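# Rehook the rack's loose handle end, stand rack in empty dish

## Task

The wire handle of the slide rack has one end out of its socket, resting on the rack's end plate. Put that end back into its hole, then set the rack, still holding its slides, standing inside the staining dish that is empty. Both staining dishes have to be upright at the finish.

## Robot and tools

Robot: two UR7e-style arms, left_arm and right_arm, each ending in a parallel two-finger gripper that opens to 50 mm. A wrist camera block projects about 10 cm toward the gripper's -y side and rotates with it. Fingers point along the gripper's +z axis and close along its x axis. end_effector_position is the point midway between the pads; fingertips extend 17.5 mm past it.

Frames: the scene frame has its origin at table-top height, halfway between the nominal bases, +z up, +x out over the table, and left_arm on the +y side (arm names do not match image left/right). Actual bases: left_arm at (-0.004, +0.441, 0) m, right_arm at (+0.007, -0.530, 0) m, both almost unrotated. Hand positions, quaternions (wxyz), velocities and targets in results are in each arm's own base frame. Printed poses may be off by a few cm, more at long reach. Fixed cameras and the table use the scene frame. Every motion offset is expressed along the axes of that arm's current Hand target, i.e. the tool's own frame.

One row = 18 numbers, each in [-1, 1]: left_arm dx, dy, dz, rx, ry, rz, then left gripper position, force_limit, speed, then the same nine for right_arm. Always send all 18 even if one arm is idle. The six pose numbers are an offset, not a pose: they are measured from the Hand target as it was when the action (or move) began. Scale: 1.0 equals 0.6 m for dx/dy/dz and 180 degrees for rotation; rx, ry, rz form a single rotation vector. All zeros in the pose re-requests the current Hand target. Gripper position: +1 fully open, about -0.65 pads meet, -1 to grasp (closes until blocked). force_limit: -1 about 20 N, 0 about 102 N, +1 about 185 N per pad (actual grip may be about 15 N more). speed: -1 is 20 mm/s, 0 is 85, +1 is 150. Both start at +1. Gripper numbers are absolute commands; to leave a gripper unchanged, repeat its last three values (0 is a real command).

execute_actions(actions, cameras): actions is a list of actions; each action is up to 15 rows, one per 1/30 s step; a short table keeps its final row for the remaining steps. Within one action every row counts from the same start, so rows do not stack, but successive actions do. cameras: list of names, ["all"], or []; default shows images only for an empty actions list. An empty list returns state and images.

move(target, speed, blend, stop_force, zero, blocking, cameras): straight-line paths for both grippers. target is one 18-number row or a list of up to 15 rows, all offsets counted from the same starting Hand targets. speed in m/s, 0.002 to 3.6, default 0.25 (rotation up to twice that in rad/s); one value or one per target. blend in m rounds corners in a list; 0 stops at each. stop_force in N, 3 to 120, shared by both arms: an arm's path ends when its wrist sensor feels that much push against its motion; use it slowly, do not rely on it while the gripper rotates, and omit it when backing away from a contact. zero (only with stop_force) re-zeros the sensor first, default true. blocking=false returns after about 0.5 s while the move continues (not allowed with stop_force). Moves cap at 10 s, do not avoid obstacles, and the result adds a move: line with the outcome (done, off_target, moving, held, fault) and limits (paced = pose clipped, held = steps withheld).

wait(seconds 0 to 10): lets time pass holding commands. stop: brakes a running move. zoom_image(camera, region [x0, y0, x1, y1] in pixels, at most 504 by 504) enlarges part of the newest image. zero_wrist_force(arm) subtracts the current reading. read_manual gives licence texts only. finished_scene(scene) ends the scene irreversibly; call it only when the rack is hooked and standing in the dish and both dishes are upright, with the robot let go.

Cameras: cam_head_left, cam_head_right, cam_high, cam_left_wrist, cam_right_wrist, all 896x504.

Reading results: Hand target is the last commanded pose after clipping; the gripper often stops a little short, and the next command re-requests it. Tool commands shows present gripper commands. object_status: 0 moving, 1 blocked while opening, 2 blocked while closing (a real grasp), 3 reached commanded position or pads met (usually nothing held). Opening in mm is roughly (250 - position_measured) x 0.202. Wrist force/torque are in the gripper's own axes, with a third line giving the peak since last shown. Joint torques include gravity. MOTOR HOT appears from 70 °C; at 85 °C the arm brakes for 30 to 60 s, so avoid long stretched-out holds or pushing toward unreachable poses.

Cautions: orientation is clipped to 32 degrees from the measured one per step. Arms are stiff; aiming even slightly past a solid contact, or a net outside force near 150 N (plus or minus 25), or wrist torques above about 22 N m, halts the arm for 10 s. Approach contacts slowly with stop_force. Keep the arms apart: the clearance check does not stop closing fingers, and pressing between arms can fail the scene. Avoid paths near an arm's own base. Do not drop or knock anything off the table, fling parts, or release them while moving.

Each tool is called after ">>>" as a command line: name --argument value for each argument, lists and objects as JSON in quotes; but a table of rows of numbers goes row by row, as --pt "numbers of a row", without its own name.

## Session

>>> execute_actions --actions '[]'

Scene clock: 0.00 s.
left_arm: end_effector_position=(+0.6771, -0.1494, +0.2586) position_measured=3 object_status=3 end_effector_quat_wxyz=(+0.082, -0.186, +0.978, -0.039) | right_arm: end_effector_position=(+0.3289, +0.1037, +0.2769) position_measured=3 object_status=3 end_effector_quat_wxyz=(+0.217, +0.879, +0.282, +0.318)
Joint positions: left_arm=[-0.422 -1.216 1.384 -1.918 -1.54 -2.367] | right_arm=[4.598 -0.73 -2.334 -1.821 0.794 2.477]
Joint velocities: within noise
Joint torques (N m): no reading
Motor temperatures (°C): left_arm=[37 31 31 44 35 49] | right_arm=[40 37 32 45 35 38]
Wrist force (N): no reading
Wrist torque (N m): no reading
Wrist force, peak (N): no reading
Hand target: left_arm +0.6771, -0.1494, +0.2586; +0.082, -0.186, +0.978, -0.039 | right_arm +0.3289, +0.1037, +0.2769; +0.217, +0.879, +0.282, +0.318
Tool commands: left_gripper/position=+1.0 left_gripper/force_limit=+1.0 left_gripper/speed=+1.0 right_gripper/position=+1.0 right_gripper/force_limit=+1.0 right_gripper/speed=+1.0

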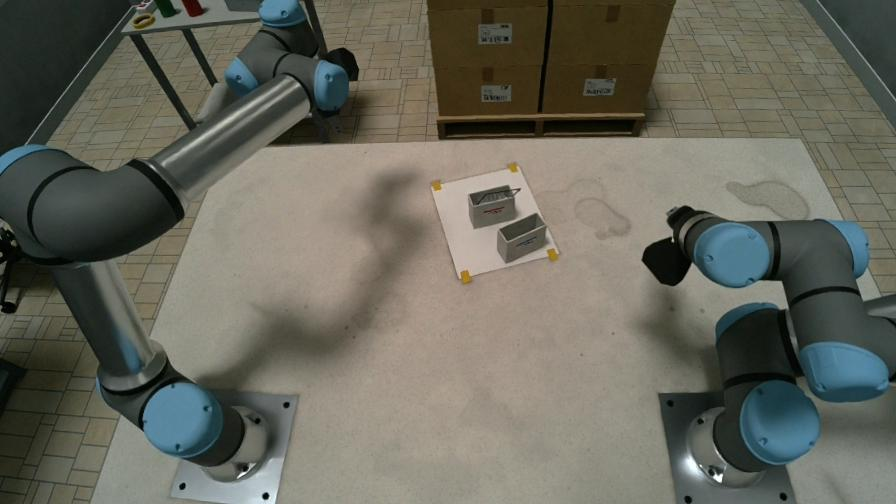

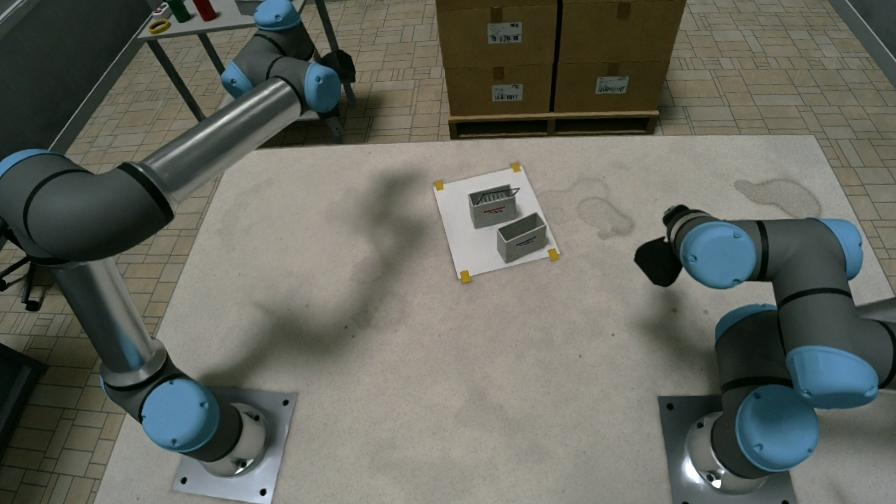

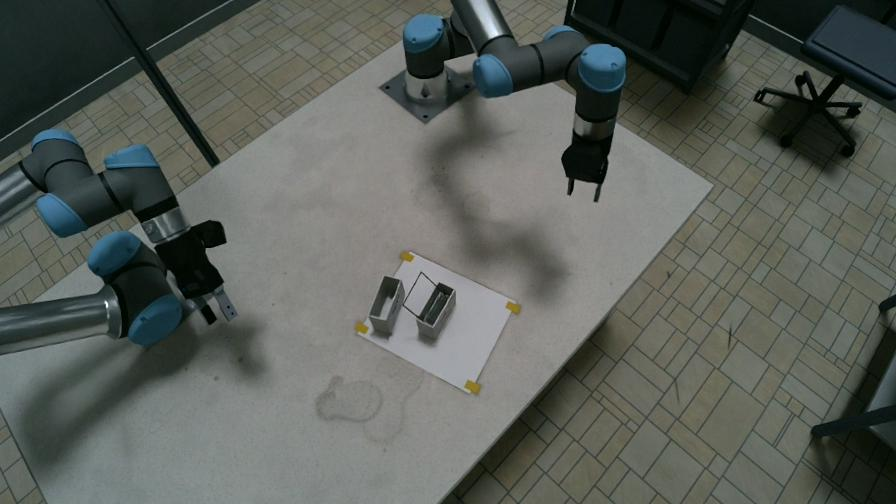

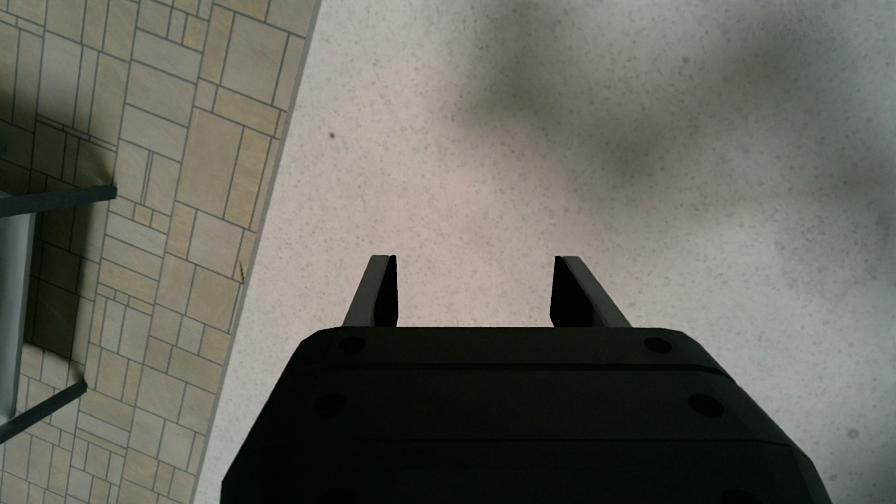

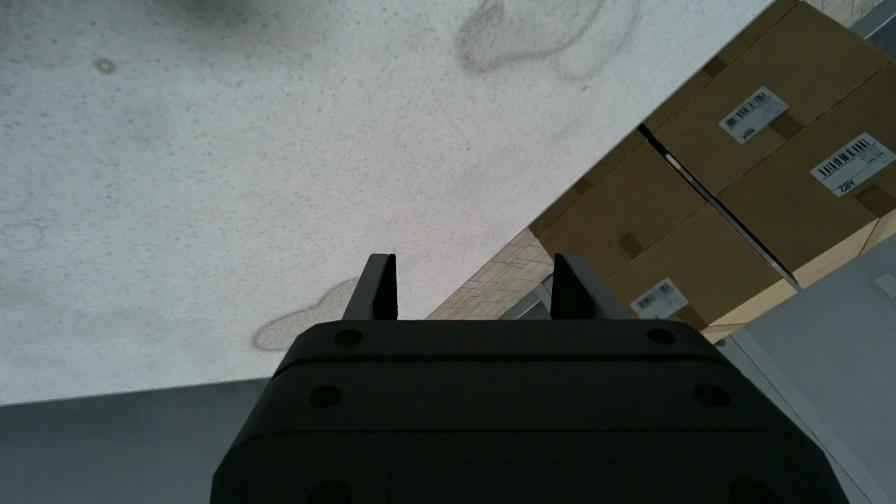

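>>> zoom_image --camera "cam_head_left" --region '[420, 150, 580, 290]'

>>> zoom_image --camera "cam_high" --region '[340, 240, 540, 400]'

>>> zoom_image --camera "cam_head_right" --region '[420, 150, 580, 290]'

Scaled by 3.150 from the camera's 896x504 image, which has a finer 1280x720 frame.

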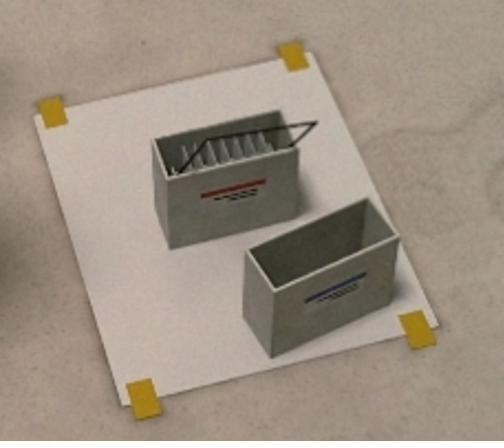

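Scaled by 2.520 from the camera's 896x504 image, which has a finer 1280x720 frame.

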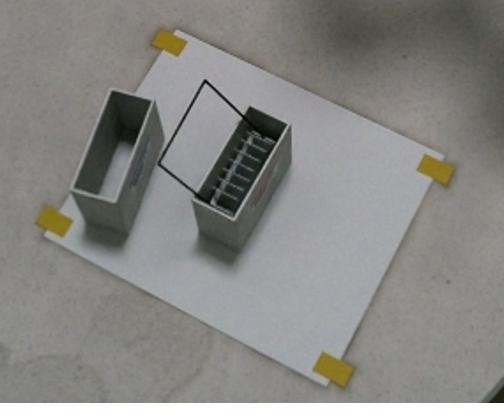

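Scaled by 3.150 from the camera's 896x504 image, which has a finer 1280x720 frame.

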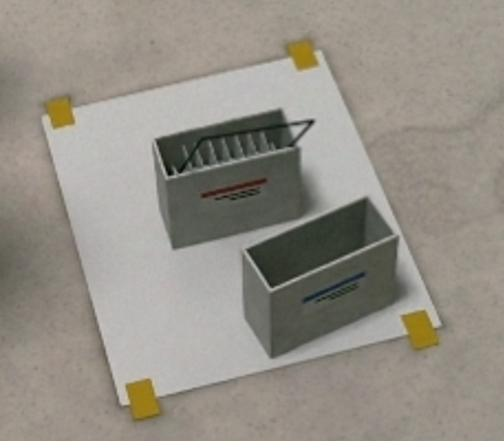

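>>> move --target '[0.457, -0.675, -0.075, 0, 0, 0, 1, 1, 1, 0, 0, 0, 0, 0, 0, 1, 1, 1]' --speed 0.4 --cameras '["cam_left_wrist", "cam_head_left"]'

Scene clock: 29.07 s.
left_arm: end_effector_position=(+0.5628, -0.6247, +0.3059) position_measured=3 object_status=3 end_effector_quat_wxyz=(+0.082, -0.186, +0.978, -0.039) | right_arm: end_effector_position=(+0.3289, +0.1037, +0.2769) position_measured=3 object_status=3 end_effector_quat_wxyz=(+0.217, +0.879, +0.282, +0.318)
Joint positions: left_arm=[-1.037 -0.747 0.498 -1.452 -1.442 -2.976] | right_arm=[4.598 -0.73 -2.334 -1.821 0.794 2.477]
Joint torques (N m): left_arm=[-8.8 -44.28 -34.44 -1.16 -1.16 -2.2] | right_arm=[0.33 -8.42 26.67 2.84 -1.68 -0.05]
Wrist force (N): left_arm=[0.3 -0.2 0.2] | right_arm=[0.0 0.1 -0.3]
Wrist torque (N m): left_arm=[-0.03 -0.08 0.00] | right_arm=[0.02 0.00 0.00]
Wrist force, peak (N): left_arm=[-2.0 3.2 0.5] | right_arm=[0.2 0.2 -0.4]
Hand target: left_arm +0.5629, -0.6248, +0.3059; +0.082, -0.186, +0.978, -0.039 | right_arm +0.3289, +0.1037, +0.2769; +0.217, +0.879, +0.282, +0.318
Off the commanded pose: left_arm 0.000 m, 0 deg | right_arm 0.000 m, 0 deg.
move: done
Images, in order (width x height): cam_head_left 896x504, cam_left_wrist 896x504.

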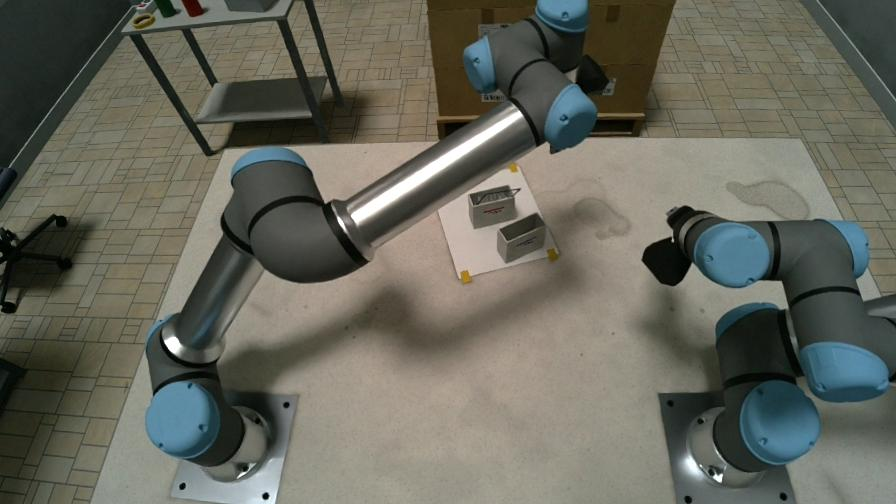

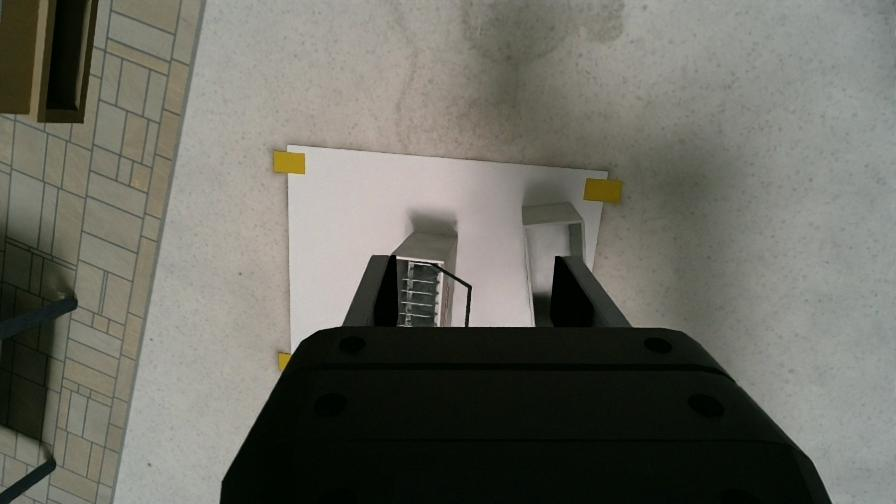

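>>> move --target '[0.0, 0.22, 0.08, 0, 0, 0, 1, 1, 1, 0, 0, 0, 0, 0, 0, 1, 1, 1]' --speed 0.3 --cameras '["cam_left_wrist", "cam_high"]'

>>> zoom_image --camera "cam_left_wrist" --region '[250, 50, 650, 330]'

>>> zoom_image --camera "cam_high" --region '[360, 250, 480, 350]'

Scene clock: 33.57 s.
left_arm: end_effector_position=(+0.5240, -0.5045, +0.2446) position_measured=3 object_status=3 end_effector_quat_wxyz=(+0.082, -0.186, +0.978, -0.039) | right_arm: end_effector_position=(+0.3289, +0.1037, +0.2769) position_measured=3 object_status=3 end_effector_quat_wxyz=(+0.217, +0.879, +0.282, +0.318)
Joint positions: left_arm=[-0.995 -1.115 1.263 -1.854 -1.448 -2.935] | right_arm=[4.598 -0.73 -2.334 -1.821 0.794 2.477]
Joint torques (N m): left_arm=[3.9 -56.63 -21.58 -4.87 1.68 1.61] | right_arm=[0.29 -8.35 26.51 2.89 -1.66 -0.19]
Wrist force (N): left_arm=[0.0 -0.1 0.2] | right_arm=[0.1 0.1 -0.2]
Wrist torque (N m): left_arm=[-0.02 -0.01 -0.23] | right_arm=[0.02 -0.01 0.00]
Wrist force, peak (N): left_arm=[1.0 -2.1 -0.2] | right_arm=[0.4 0.1 -0.5]
Hand target: left_arm +0.5240, -0.5045, +0.2446; +0.082, -0.186, +0.978, -0.039 | right_arm +0.3289, +0.1037, +0.2769; +0.217, +0.879, +0.282, +0.318
Off the commanded pose: left_arm 0.000 m, 0 deg | right_arm 0.000 m, 0 deg.
move: done
Images, in order (width x height): cam_high 896x504, cam_left_wrist 896x504.

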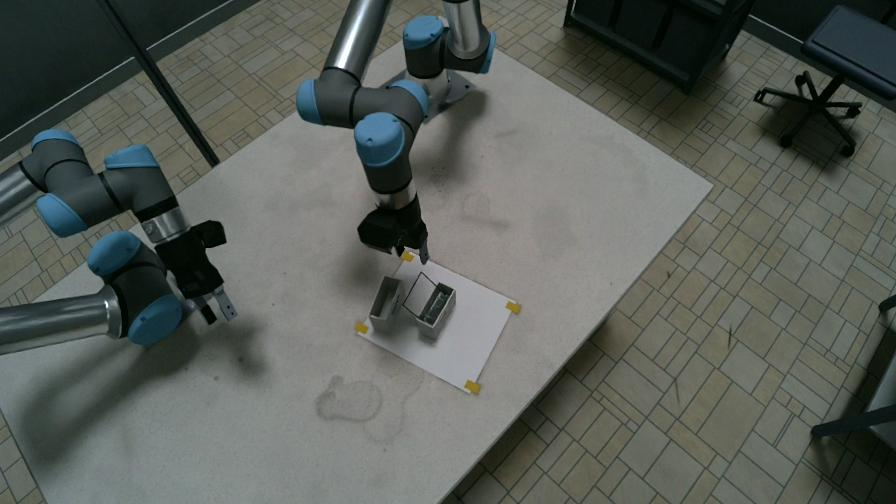

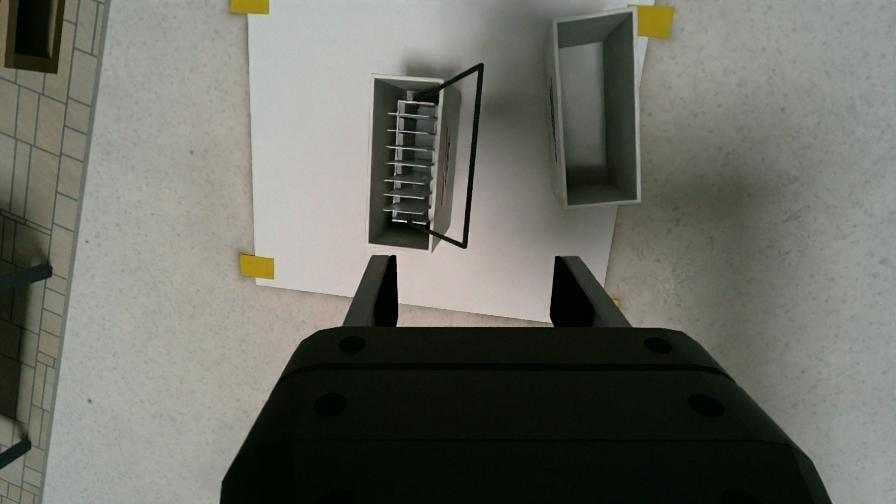

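Scaled by 1.260 from the camera's 896x504 image, which has a finer 1280x720 frame.

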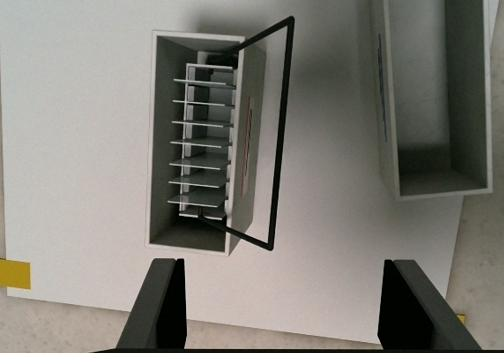

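Scaled by 4.200 from the camera's 896x504 image, which has a finer 1280x720 frame.

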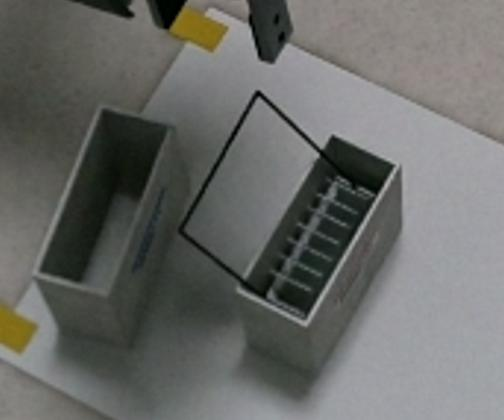

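>>> move --target '[-0.0333, -0.025, 0.083, 0, 0, 0, 1, 1, 1, 0, 0, 0, 0, 0, 0, 1, 1, 1]' --speed 0.2 --cameras '["cam_left_wrist"]'

>>> zoom_image --camera "cam_left_wrist" --region '[370, 60, 570, 200]'

>>> zoom_image --camera "cam_left_wrist" --region '[370, 190, 570, 330]'

Scene clock: 46.50 s.
left_arm: end_effector_position=(+0.5563, -0.5132, +0.2003) position_measured=3 object_status=3 end_effector_quat_wxyz=(+0.082, -0.186, +0.978, -0.039) | right_arm: end_effector_position=(+0.3289, +0.1037, +0.2769) position_measured=3 object_status=3 end_effector_quat_wxyz=(+0.217, +0.879, +0.282, +0.318)
Joint positions: left_arm=[-0.963 -1.023 1.239 -1.926 -1.452 -2.903] | right_arm=[4.598 -0.73 -2.334 -1.821 0.794 2.477]
Joint torques (N m): left_arm=[8.23 -37.12 -33.37 -5.34 -1.35 1.57] | right_arm=[0.69 -7.68 26.35 2.85 -1.62 -0.08]
Wrist force (N): left_arm=[0.0 0.1 0.6] | right_arm=[-0.2 -0.1 -0.2]
Wrist torque (N m): left_arm=[0.02 -0.01 -0.22] | right_arm=[-0.01 0.04 0.00]
Wrist force, peak (N): left_arm=[-0.4 -0.6 1.0] | right_arm=[0.3 -0.1 -0.6]
Hand target: left_arm +0.5564, -0.5133, +0.2001; +0.082, -0.186, +0.978, -0.039 | right_arm +0.3289, +0.1037, +0.2769; +0.217, +0.879, +0.282, +0.318
Off the commanded pose: left_arm 0.000 m, 0 deg | right_arm 0.000 m, 0 deg.
move: done
Images, in order (width x height): cam_left_wrist 896x504.

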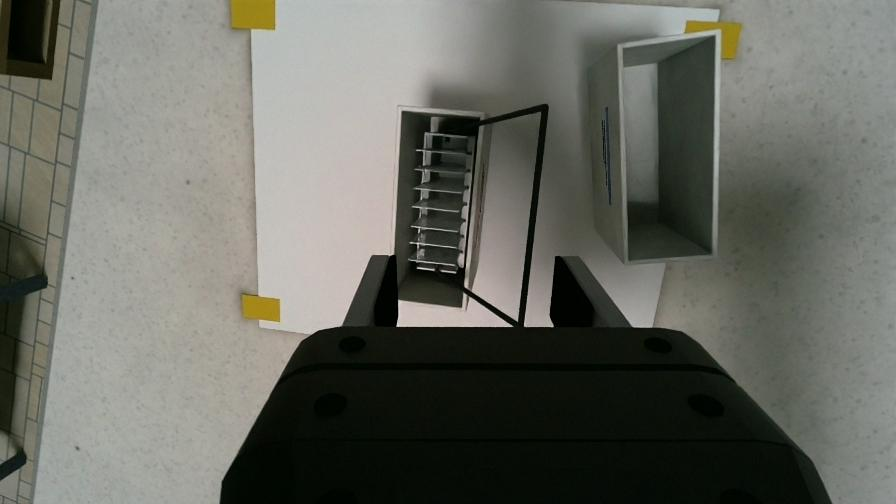

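Scaled by 2.520 from the camera's 896x504 image, which has a finer 1280x720 frame.

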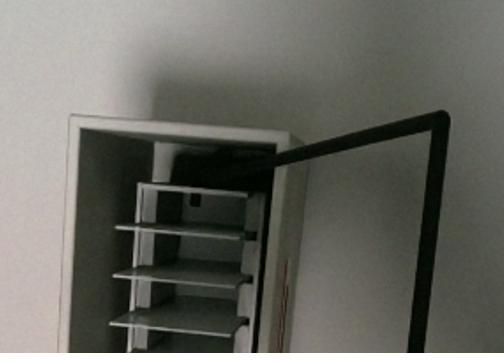

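Scaled by 2.520 from the camera's 896x504 image, which has a finer 1280x720 frame.

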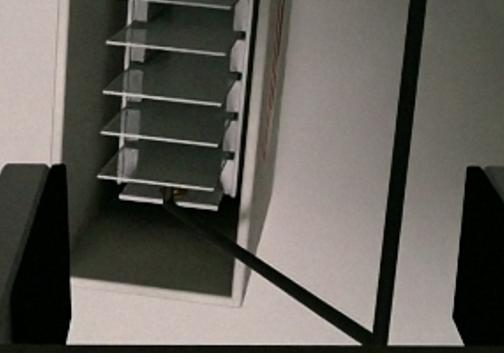

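>>> move --pt "-0.0757 0.0978 -0.0672 0 0 0.5 1 1 1 0 0 0 0 0 0 1 1 1" --pt "-0.0662 0.0995 0.0333 -0.078 0.1205 -0.976 1 1 1 0 0 0 0 0 0 1 1 1" --speed 0.5 --blend 0.03 --cameras '["cam_left_wrist"]'

>>> zoom_image --camera "cam_left_wrist" --region '[370, 130, 570, 270]'

Scene clock: 95.80 s.
left_arm: end_effector_position=(+0.5750, -0.4441, +0.1799) position_measured=3 object_status=3 end_effector_quat_wxyz=(+0.171, +0.973, +0.151, +0.028) | right_arm: end_effector_position=(+0.3289, +0.1037, +0.2769) position_measured=3 object_status=3 end_effector_quat_wxyz=(+0.217, +0.879, +0.282, +0.318)
Joint positions: left_arm=[-0.786 -1.12 1.518 -2.282 -1.726 0.453] | right_arm=[4.598 -0.73 -2.334 -1.821 0.794 2.477]
Joint torques (N m): left_arm=[8.26 -31.53 -32.18 -1.66 -2 1.97] | right_arm=[0.54 -8.23 26.53 2.97 -1.59 -0.09]
Wrist force (N): left_arm=[0.3 0.3 0.1] | right_arm=[0.1 0.3 0.0]
Wrist torque (N m): left_arm=[-0.06 -0.08 -0.19] | right_arm=[0.03 -0.02 0.00]
Wrist force, peak (N): left_arm=[0.1 -0.5 0.9] | right_arm=[0.3 -0.2 -0.4]
Hand target: left_arm +0.5750, -0.4441, +0.1799; +0.171, +0.973, +0.151, +0.028 | right_arm +0.3289, +0.1037, +0.2769; +0.217, +0.879, +0.282, +0.318
Off the commanded pose: left_arm 0.000 m, 0 deg | right_arm 0.000 m, 0 deg.
move: done
Images, in order (width x height): cam_left_wrist 896x504.

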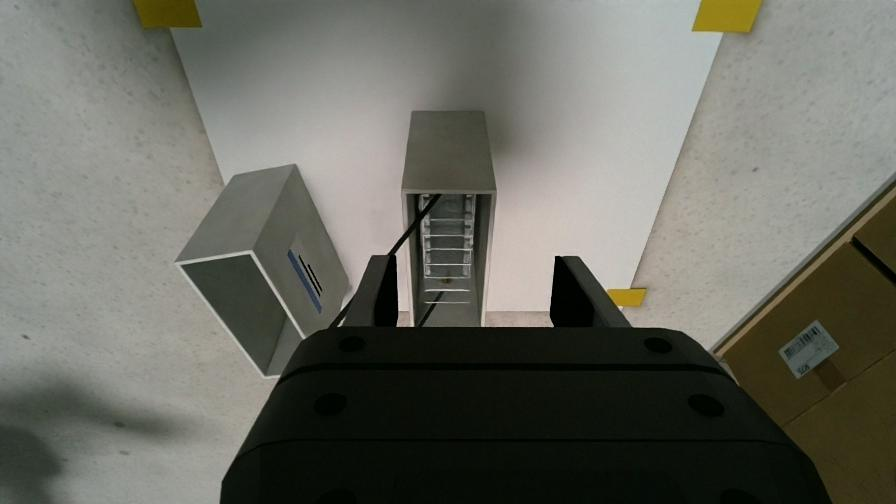

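Scaled by 2.520 from the camera's 896x504 image, which has a finer 1280x720 frame.

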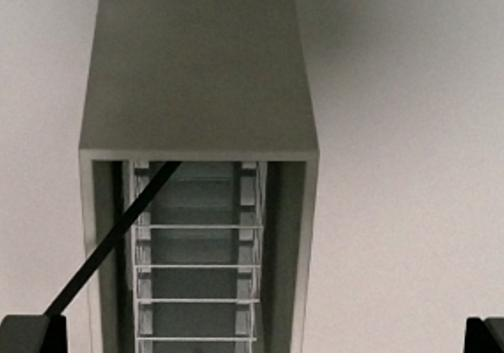

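>>> move --target '[0, 0.0857, -0.0452, 0, 0, 0, 1, 1, 1, 0, 0, 0, 0, 0, 0, 1, 1, 1]' --speed 0.25 --cameras '["cam_left_wrist"]'

>>> zoom_image --camera "cam_left_wrist" --region '[380, 50, 520, 150]'

>>> zoom_image --camera "cam_left_wrist" --region '[330, 120, 560, 280]'

Scene clock: 100.57 s.
left_arm: end_effector_position=(+0.5867, -0.4813, +0.2229) position_measured=3 object_status=3 end_effector_quat_wxyz=(+0.171, +0.973, +0.151, +0.028) | right_arm: end_effector_position=(+0.3289, +0.1037, +0.2769) position_measured=3 object_status=3 end_effector_quat_wxyz=(+0.217, +0.879, +0.282, +0.318)
Joint positions: left_arm=[-0.813 -1.082 1.346 -2.152 -1.718 0.427] | right_arm=[4.598 -0.73 -2.334 -1.821 0.794 2.477]
Joint torques (N m): left_arm=[-8.67 -33.56 -34.38 -1.98 1.14 -2.25] | right_arm=[0.09 -7.82 27.02 2.98 -1.51 -0.07]
Wrist force (N): left_arm=[0.6 0.4 0.0] | right_arm=[0.1 0.1 -0.5]
Wrist torque (N m): left_arm=[-0.06 -0.12 0.01] | right_arm=[0.01 0.00 0.00]
Wrist force, peak (N): left_arm=[0.7 1.4 -0.6] | right_arm=[-0.2 0.0 -0.6]
Hand target: left_arm +0.5867, -0.4814, +0.2230; +0.171, +0.973, +0.151, +0.028 | right_arm +0.3289, +0.1037, +0.2769; +0.217, +0.879, +0.282, +0.318
Off the commanded pose: left_arm 0.000 m, 0 deg | right_arm 0.000 m, 0 deg.
move: done
Images, in order (width x height): cam_left_wrist 896x504.

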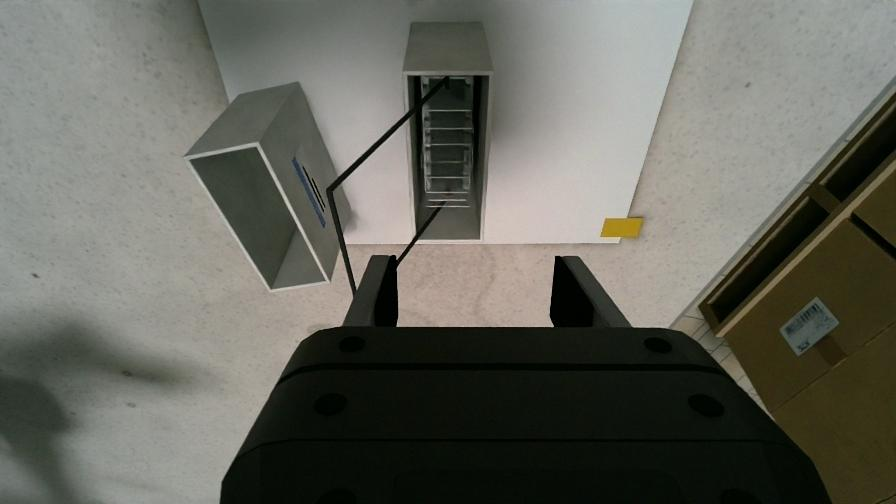

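Scaled by 3.600 from the camera's 896x504 image, which has a finer 1280x720 frame.

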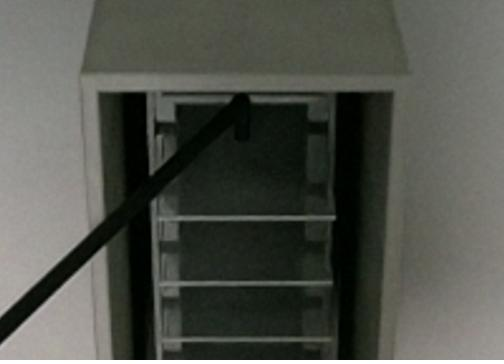

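Scaled by 2.191 from the camera's 896x504 image, which has a finer 1280x720 frame.

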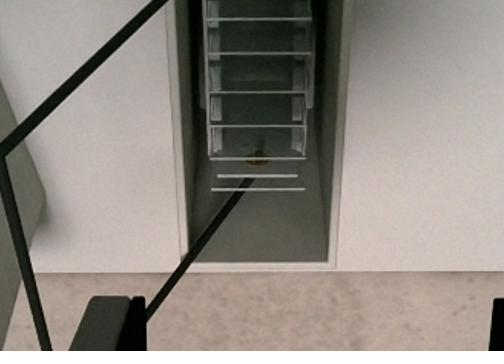

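>>> move --pt "-0.0125 -0.0135 0.0 0 -0.0855 0.235 0 1 1 0.2353 -0.1585 0.0363 0.09 0.0025 0.3286 0 1 1" --pt "-0.0125 -0.0135 0.036 0 -0.171 0.47 0 1 1 0.354 -0.3327 0.1912 0.1797 0.005 0.6572 0 1 1" --speed 0.45 --blend 0.03 --cameras '["cam_left_wrist", "cam_right_wrist", "cam_head_left"]'

Scene clock: 144.93 s.
left_arm: end_effector_position=(+0.5795, -0.4834, +0.1999) position_measured=152 object_status=3 end_effector_quat_wxyz=(+0.139, +0.795, -0.582, -0.102) | right_arm: end_effector_position=(+0.4714, +0.3641, +0.1769) position_measured=152 object_status=3 end_effector_quat_wxyz=(-0.370, +0.709, -0.533, +0.277)
Joint positions: left_arm=[-0.769 -0.774 0.771 -1.398 -1.874 2.091] | right_arm=[4.327 -1.765 -2.332 0.111 0.872 3.771]
Joint torques (N m): left_arm=[-8.65 -44.84 -34.53 -0.96 0.77 1.56] | right_arm=[13.98 11.86 25.87 6.52 -3.06 2.33]
Wrist force (N): left_arm=[0.8 0.2 0.1] | right_arm=[0.3 1.2 1.0]
Wrist torque (N m): left_arm=[-0.10 -0.18 -0.14] | right_arm=[0.41 -0.21 0.23]
Wrist force, peak (N): left_arm=[1.4 0.3 0.2] | right_arm=[1.1 1.7 1.1]
Hand target: left_arm +0.5795, -0.4834, +0.1999; +0.139, +0.795, -0.582, -0.102 | right_arm +0.4714, +0.3641, +0.1769; -0.370, +0.709, -0.533, +0.277
Off the commanded pose: left_arm 0.000 m, 0 deg | right_arm 0.000 m, 0 deg.
move: done
Images, in order (width x height): cam_head_left 896x504, cam_left_wrist 896x504, cam_right_wrist 896x504.

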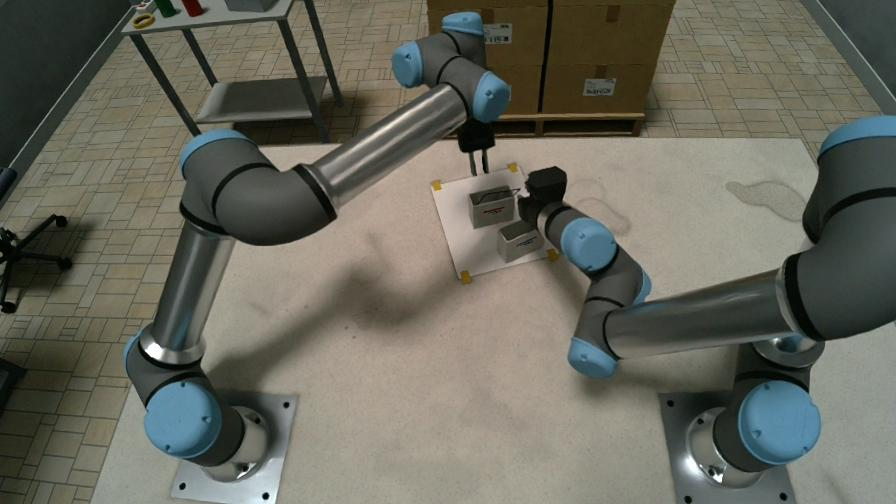

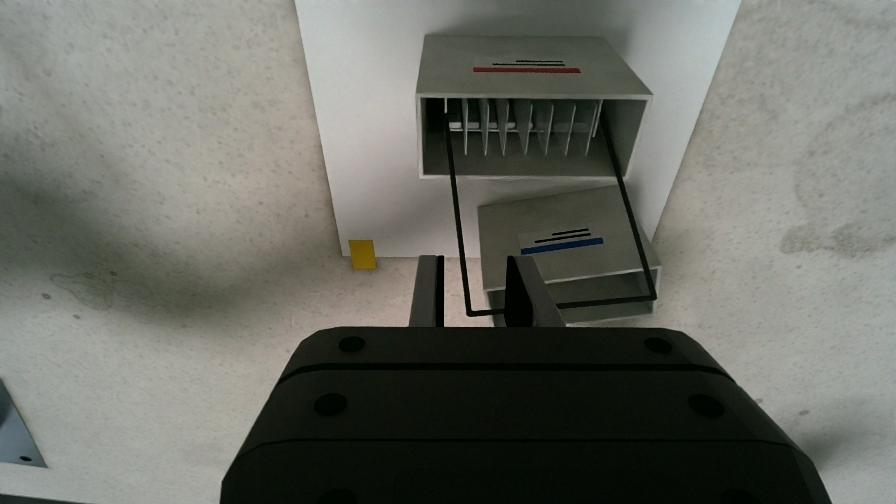

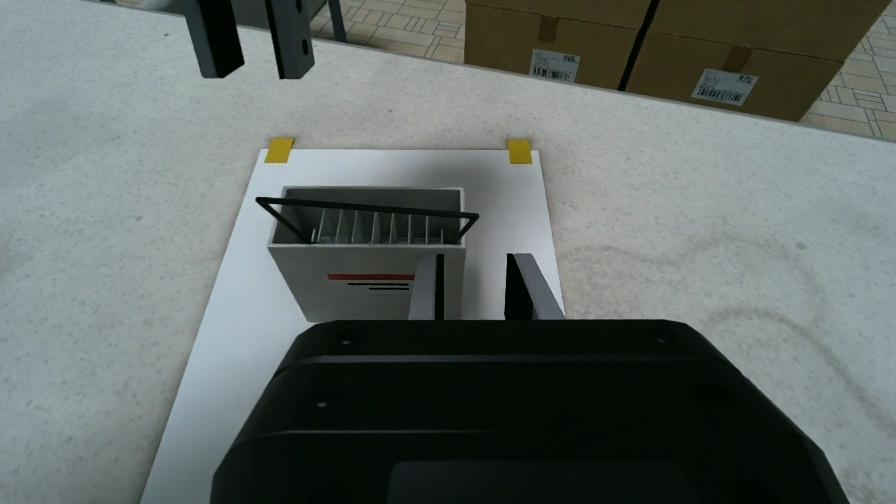

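>>> zoom_image --camera "cam_right_wrist" --region '[240, 170, 500, 330]'

>>> zoom_image --camera "cam_left_wrist" --region '[400, 80, 680, 330]'

Scaled by 1.938 from the camera's 896x504 image, which has a finer 1280x720 frame.

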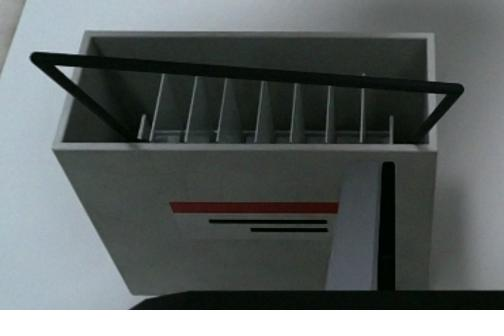

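Scaled by 1.800 from the camera's 896x504 image, which has a finer 1280x720 frame.

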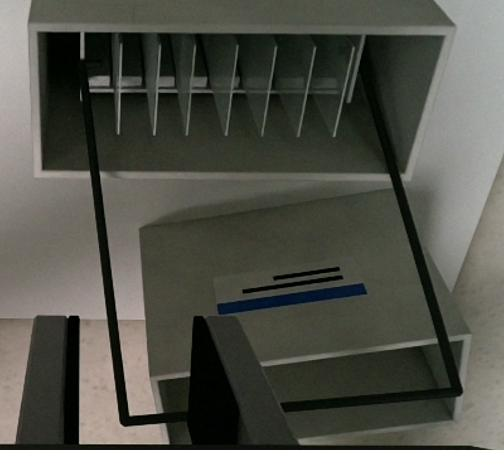

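>>> move --pt "-0.0055 0.009 0.095 0 -0.0261 -0.0095 0 1 1 0 0.0122 0.115 0 -0.0223 0.0319 0 1 1" --pt "-0.0055 0.009 0.1345 0 -0.0261 -0.0095 0 1 1 0 0.0122 0.1587 0 -0.0223 0.0319 0 1 1" --speed '[0.12, 0.06]' --blend 0.01 --stop_force 15 --cameras '["cam_left_wrist", "cam_right_wrist"]'

>>> zoom_image --camera "cam_right_wrist" --region '[200, 130, 620, 330]'

>>> zoom_image --camera "cam_left_wrist" --region '[340, 80, 700, 330]'

Scene clock: 180.63 s.
left_arm: end_effector_position=(+0.5476, -0.4900, +0.1258) position_measured=152 object_status=3 end_effector_quat_wxyz=(+0.113, +0.799, -0.575, -0.137) | right_arm: end_effector_position=(+0.5424, +0.3848, +0.1164) position_measured=152 object_status=3 end_effector_quat_wxyz=(-0.402, +0.690, -0.555, +0.233)
Joint positions: left_arm=[-0.816 -0.768 0.937 -1.508 -1.844 2.035] | right_arm=[4.166 -2.058 -2.186 0.385 1.045 3.705]
Joint torques (N m): left_arm=[-8.2 -68.61 -19.19 -4.37 -2.14 -2.25] | right_arm=[-13.3 22 22.59 6.42 0.68 -2.74]
Wrist force (N): left_arm=[0.5 0.2 0.3] | right_arm=[0.0 0.8 1.2]
Wrist torque (N m): left_arm=[-0.10 -0.15 0.02] | right_arm=[0.36 -0.17 0.33]
Wrist force, peak (N): left_arm=[1.4 0.3 -0.1] | right_arm=[0.0 1.3 1.6]
Hand target: left_arm +0.5476, -0.4900, +0.1258; +0.113, +0.799, -0.575, -0.137 | right_arm +0.5424, +0.3848, +0.1164; -0.402, +0.690, -0.555, +0.233
Off the commanded pose: left_arm 0.000 m, 0 deg | right_arm 0.000 m, 0 deg.
move: done
Images, in order (width x height): cam_left_wrist 896x504, cam_right_wrist 896x504.

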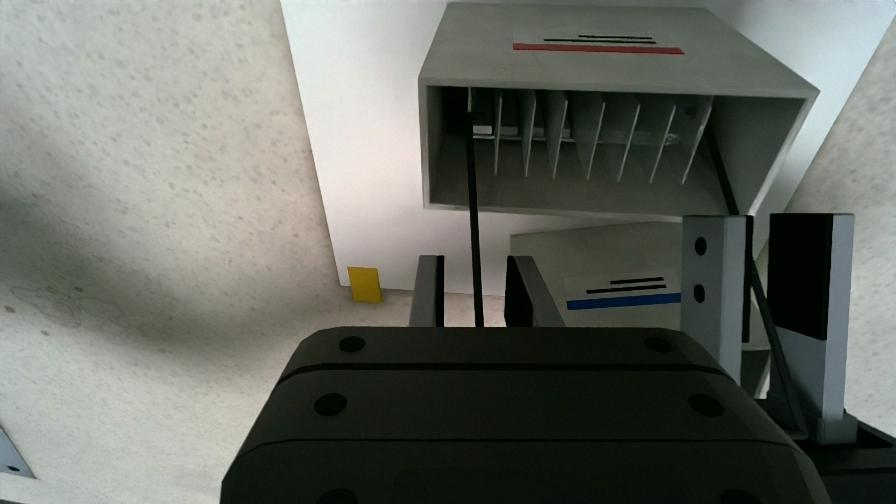

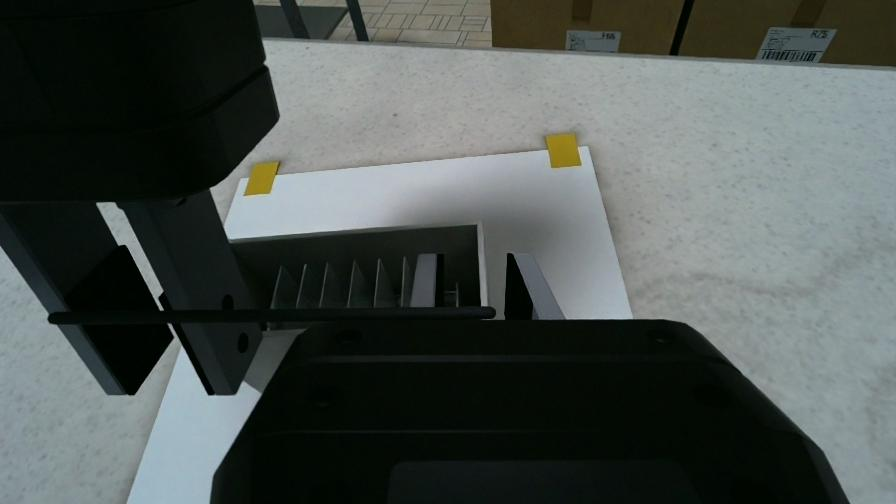

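Scaled by 1.200 from the camera's 896x504 image, which has a finer 1280x720 frame.

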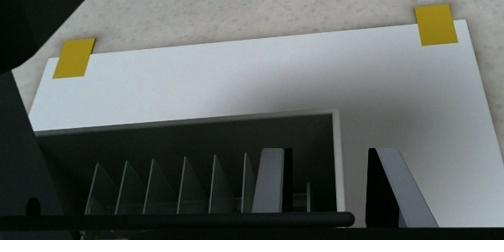

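Scaled by 1.400 from the camera's 896x504 image, which has a finer 1280x720 frame.

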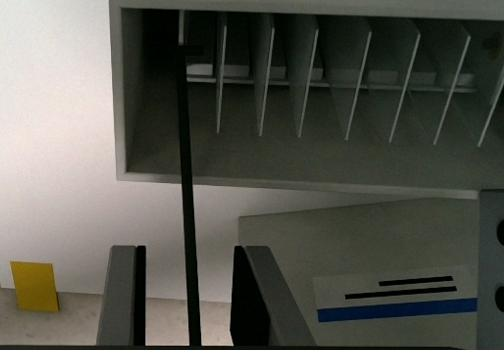

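>>> move --target '[0, 0, 0, 0, 0, 0, -1, -0.6, -1, 0, 0, 0, 0, 0, 0, -1, -0.6, -1]' --cameras '["cam_left_wrist", "cam_right_wrist"]'

>>> zoom_image --camera "cam_right_wrist" --region '[200, 130, 620, 330]'

>>> zoom_image --camera "cam_left_wrist" --region '[400, 60, 600, 200]'

Scene clock: 192.53 s.
left_arm: end_effector_position=(+0.5475, -0.4900, +0.1258) position_measured=242 object_status=2 end_effector_quat_wxyz=(+0.113, +0.799, -0.575, -0.137) | right_arm: end_effector_position=(+0.5424, +0.3848, +0.1164) position_measured=240 object_status=2 end_effector_quat_wxyz=(-0.402, +0.690, -0.555, +0.233)
Joint positions: left_arm=[-0.816 -0.768 0.937 -1.508 -1.844 2.035] | right_arm=[4.166 -2.058 -2.186 0.385 1.045 3.705]
Joint torques (N m): left_arm=[-1.74 -68.45 -20.04 0.74 0.25 -1.49] | right_arm=[-11.19 23.07 14.54 3.8 -5.56 -2.35]
Wrist force (N): left_arm=[11.9 -3.6 0.9] | right_arm=[-10.7 1.7 -0.7]
Wrist torque (N m): left_arm=[-0.18 -0.31 -0.22] | right_arm=[0.35 -0.03 0.21]
Wrist force, peak (N): left_arm=[12.2 -3.5 1.3] | right_arm=[-11.2 1.7 -0.6]
Hand target: left_arm +0.5476, -0.4900, +0.1258; +0.113, +0.799, -0.575, -0.137 | right_arm +0.5424, +0.3848, +0.1164; -0.402, +0.690, -0.555, +0.233
Off the commanded pose: left_arm 0.000 m, 0 deg | right_arm 0.000 m, 0 deg.
move: done
Images, in order (width x height): cam_left_wrist 896x504, cam_right_wrist 896x504.

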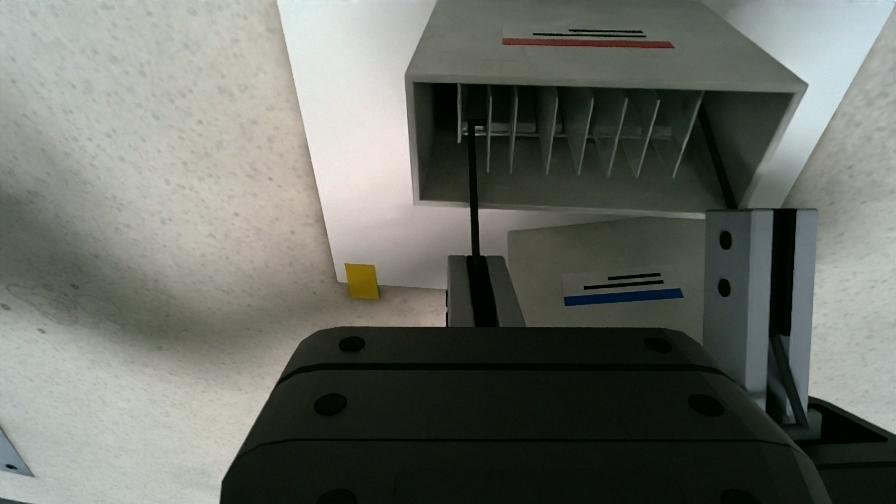

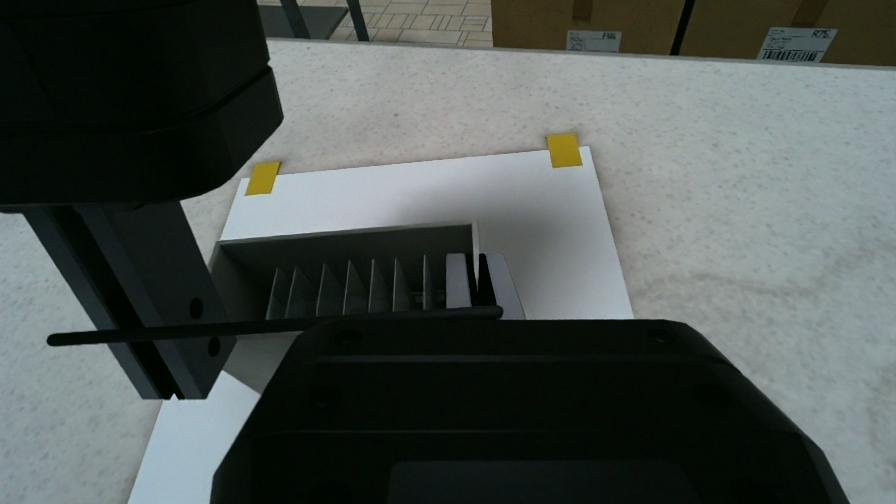

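Scaled by 1.200 from the camera's 896x504 image, which has a finer 1280x720 frame.

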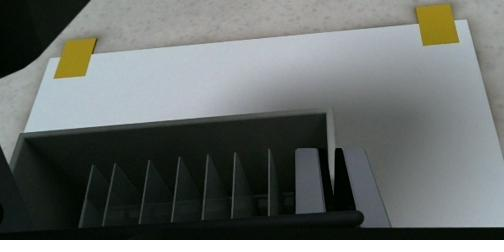

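Scaled by 2.520 from the camera's 896x504 image, which has a finer 1280x720 frame.

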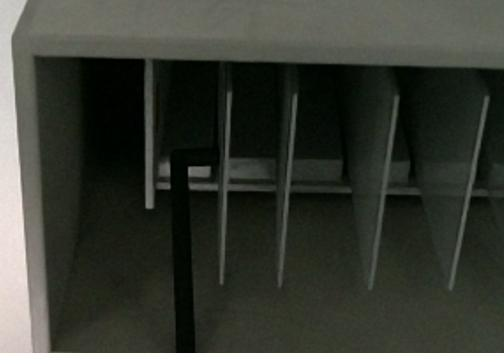

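>>> move --pt "0 0 0 0 0 0 -1 -0.6 -1 0 0 0 0 0 0 0 -0.6 0" --pt "0 0 0 0 0 0 -1 -0.6 -1 0 -0.005 -0.0183 0 0 0 0 -0.6 0" --speed 0.08 --cameras '["cam_left_wrist", "cam_right_wrist"]'

>>> zoom_image --camera "cam_left_wrist" --region '[400, 60, 860, 330]'

>>> zoom_image --camera "cam_right_wrist" --region '[380, 190, 580, 330]'

Scene clock: 213.77 s.
left_arm: end_effector_position=(+0.5476, -0.4900, +0.1258) position_measured=242 object_status=2 end_effector_quat_wxyz=(+0.113, +0.799, -0.575, -0.137) | right_arm: end_effector_position=(+0.5357, +0.3817, +0.1250) position_measured=152 object_status=3 end_effector_quat_wxyz=(-0.402, +0.690, -0.555, +0.233)
Joint positions: left_arm=[-0.816 -0.768 0.937 -1.508 -1.844 2.035] | right_arm=[4.175 -2.025 -2.204 0.367 1.038 3.712]
Joint torques (N m): left_arm=[-8.96 -67.66 -27.64 -4.13 -2.17 1.26] | right_arm=[14.28 48.17 7.27 1.57 -2.53 2.33]
Wrist force (N): left_arm=[0.6 -0.4 1.0] | right_arm=[0.0 1.2 1.2]
Wrist torque (N m): left_arm=[-0.13 -0.19 0.00] | right_arm=[0.42 -0.17 0.33]
Wrist force, peak (N): left_arm=[13.6 -3.5 1.6] | right_arm=[-12.5 1.5 -0.9]
Hand target: left_arm +0.5476, -0.4900, +0.1258; +0.113, +0.799, -0.575, -0.137 | right_arm +0.5357, +0.3817, +0.1250; -0.402, +0.690, -0.555, +0.233
Off the commanded pose: left_arm 0.000 m, 0 deg | right_arm 0.000 m, 0 deg.
move: done
Images, in order (width x height): cam_left_wrist 896x504, cam_right_wrist 896x504.

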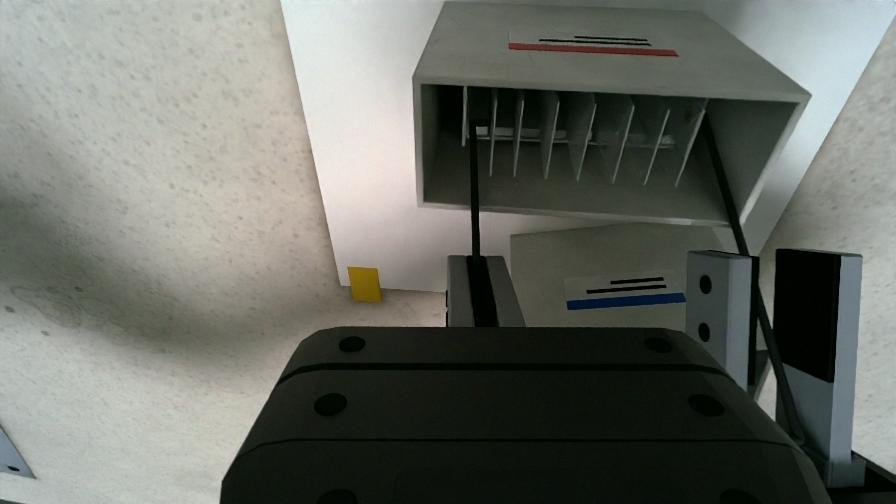

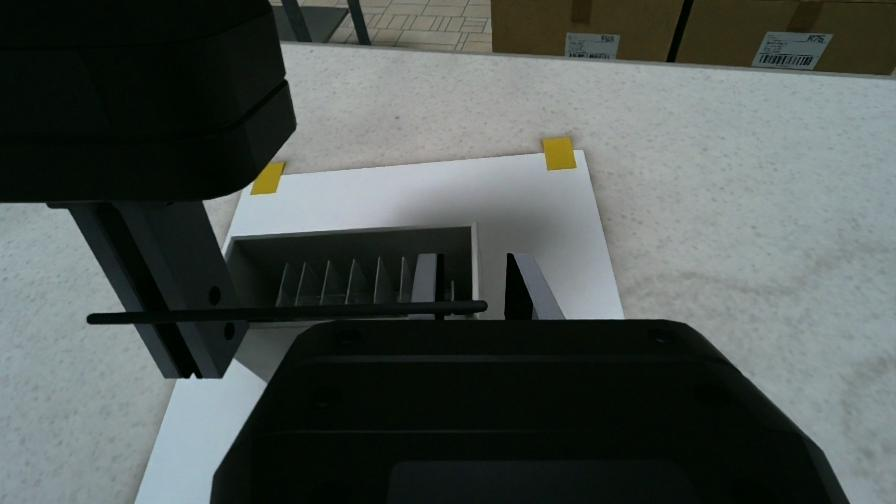

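Scaled by 1.096 from the camera's 896x504 image, which has a finer 1280x720 frame.

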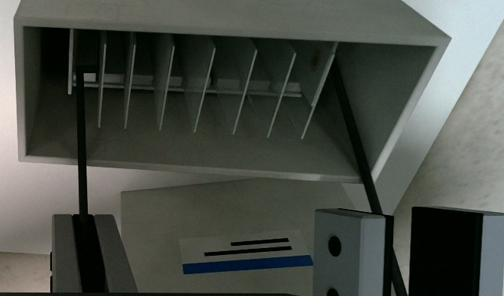

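Scaled by 2.520 from the camera's 896x504 image, which has a finer 1280x720 frame.

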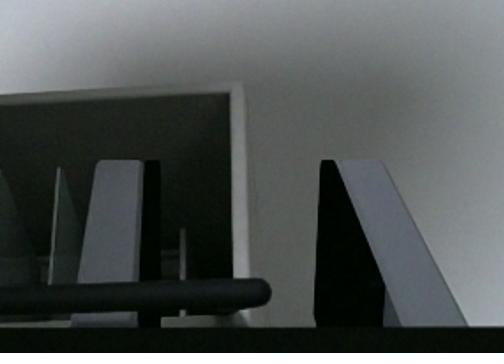

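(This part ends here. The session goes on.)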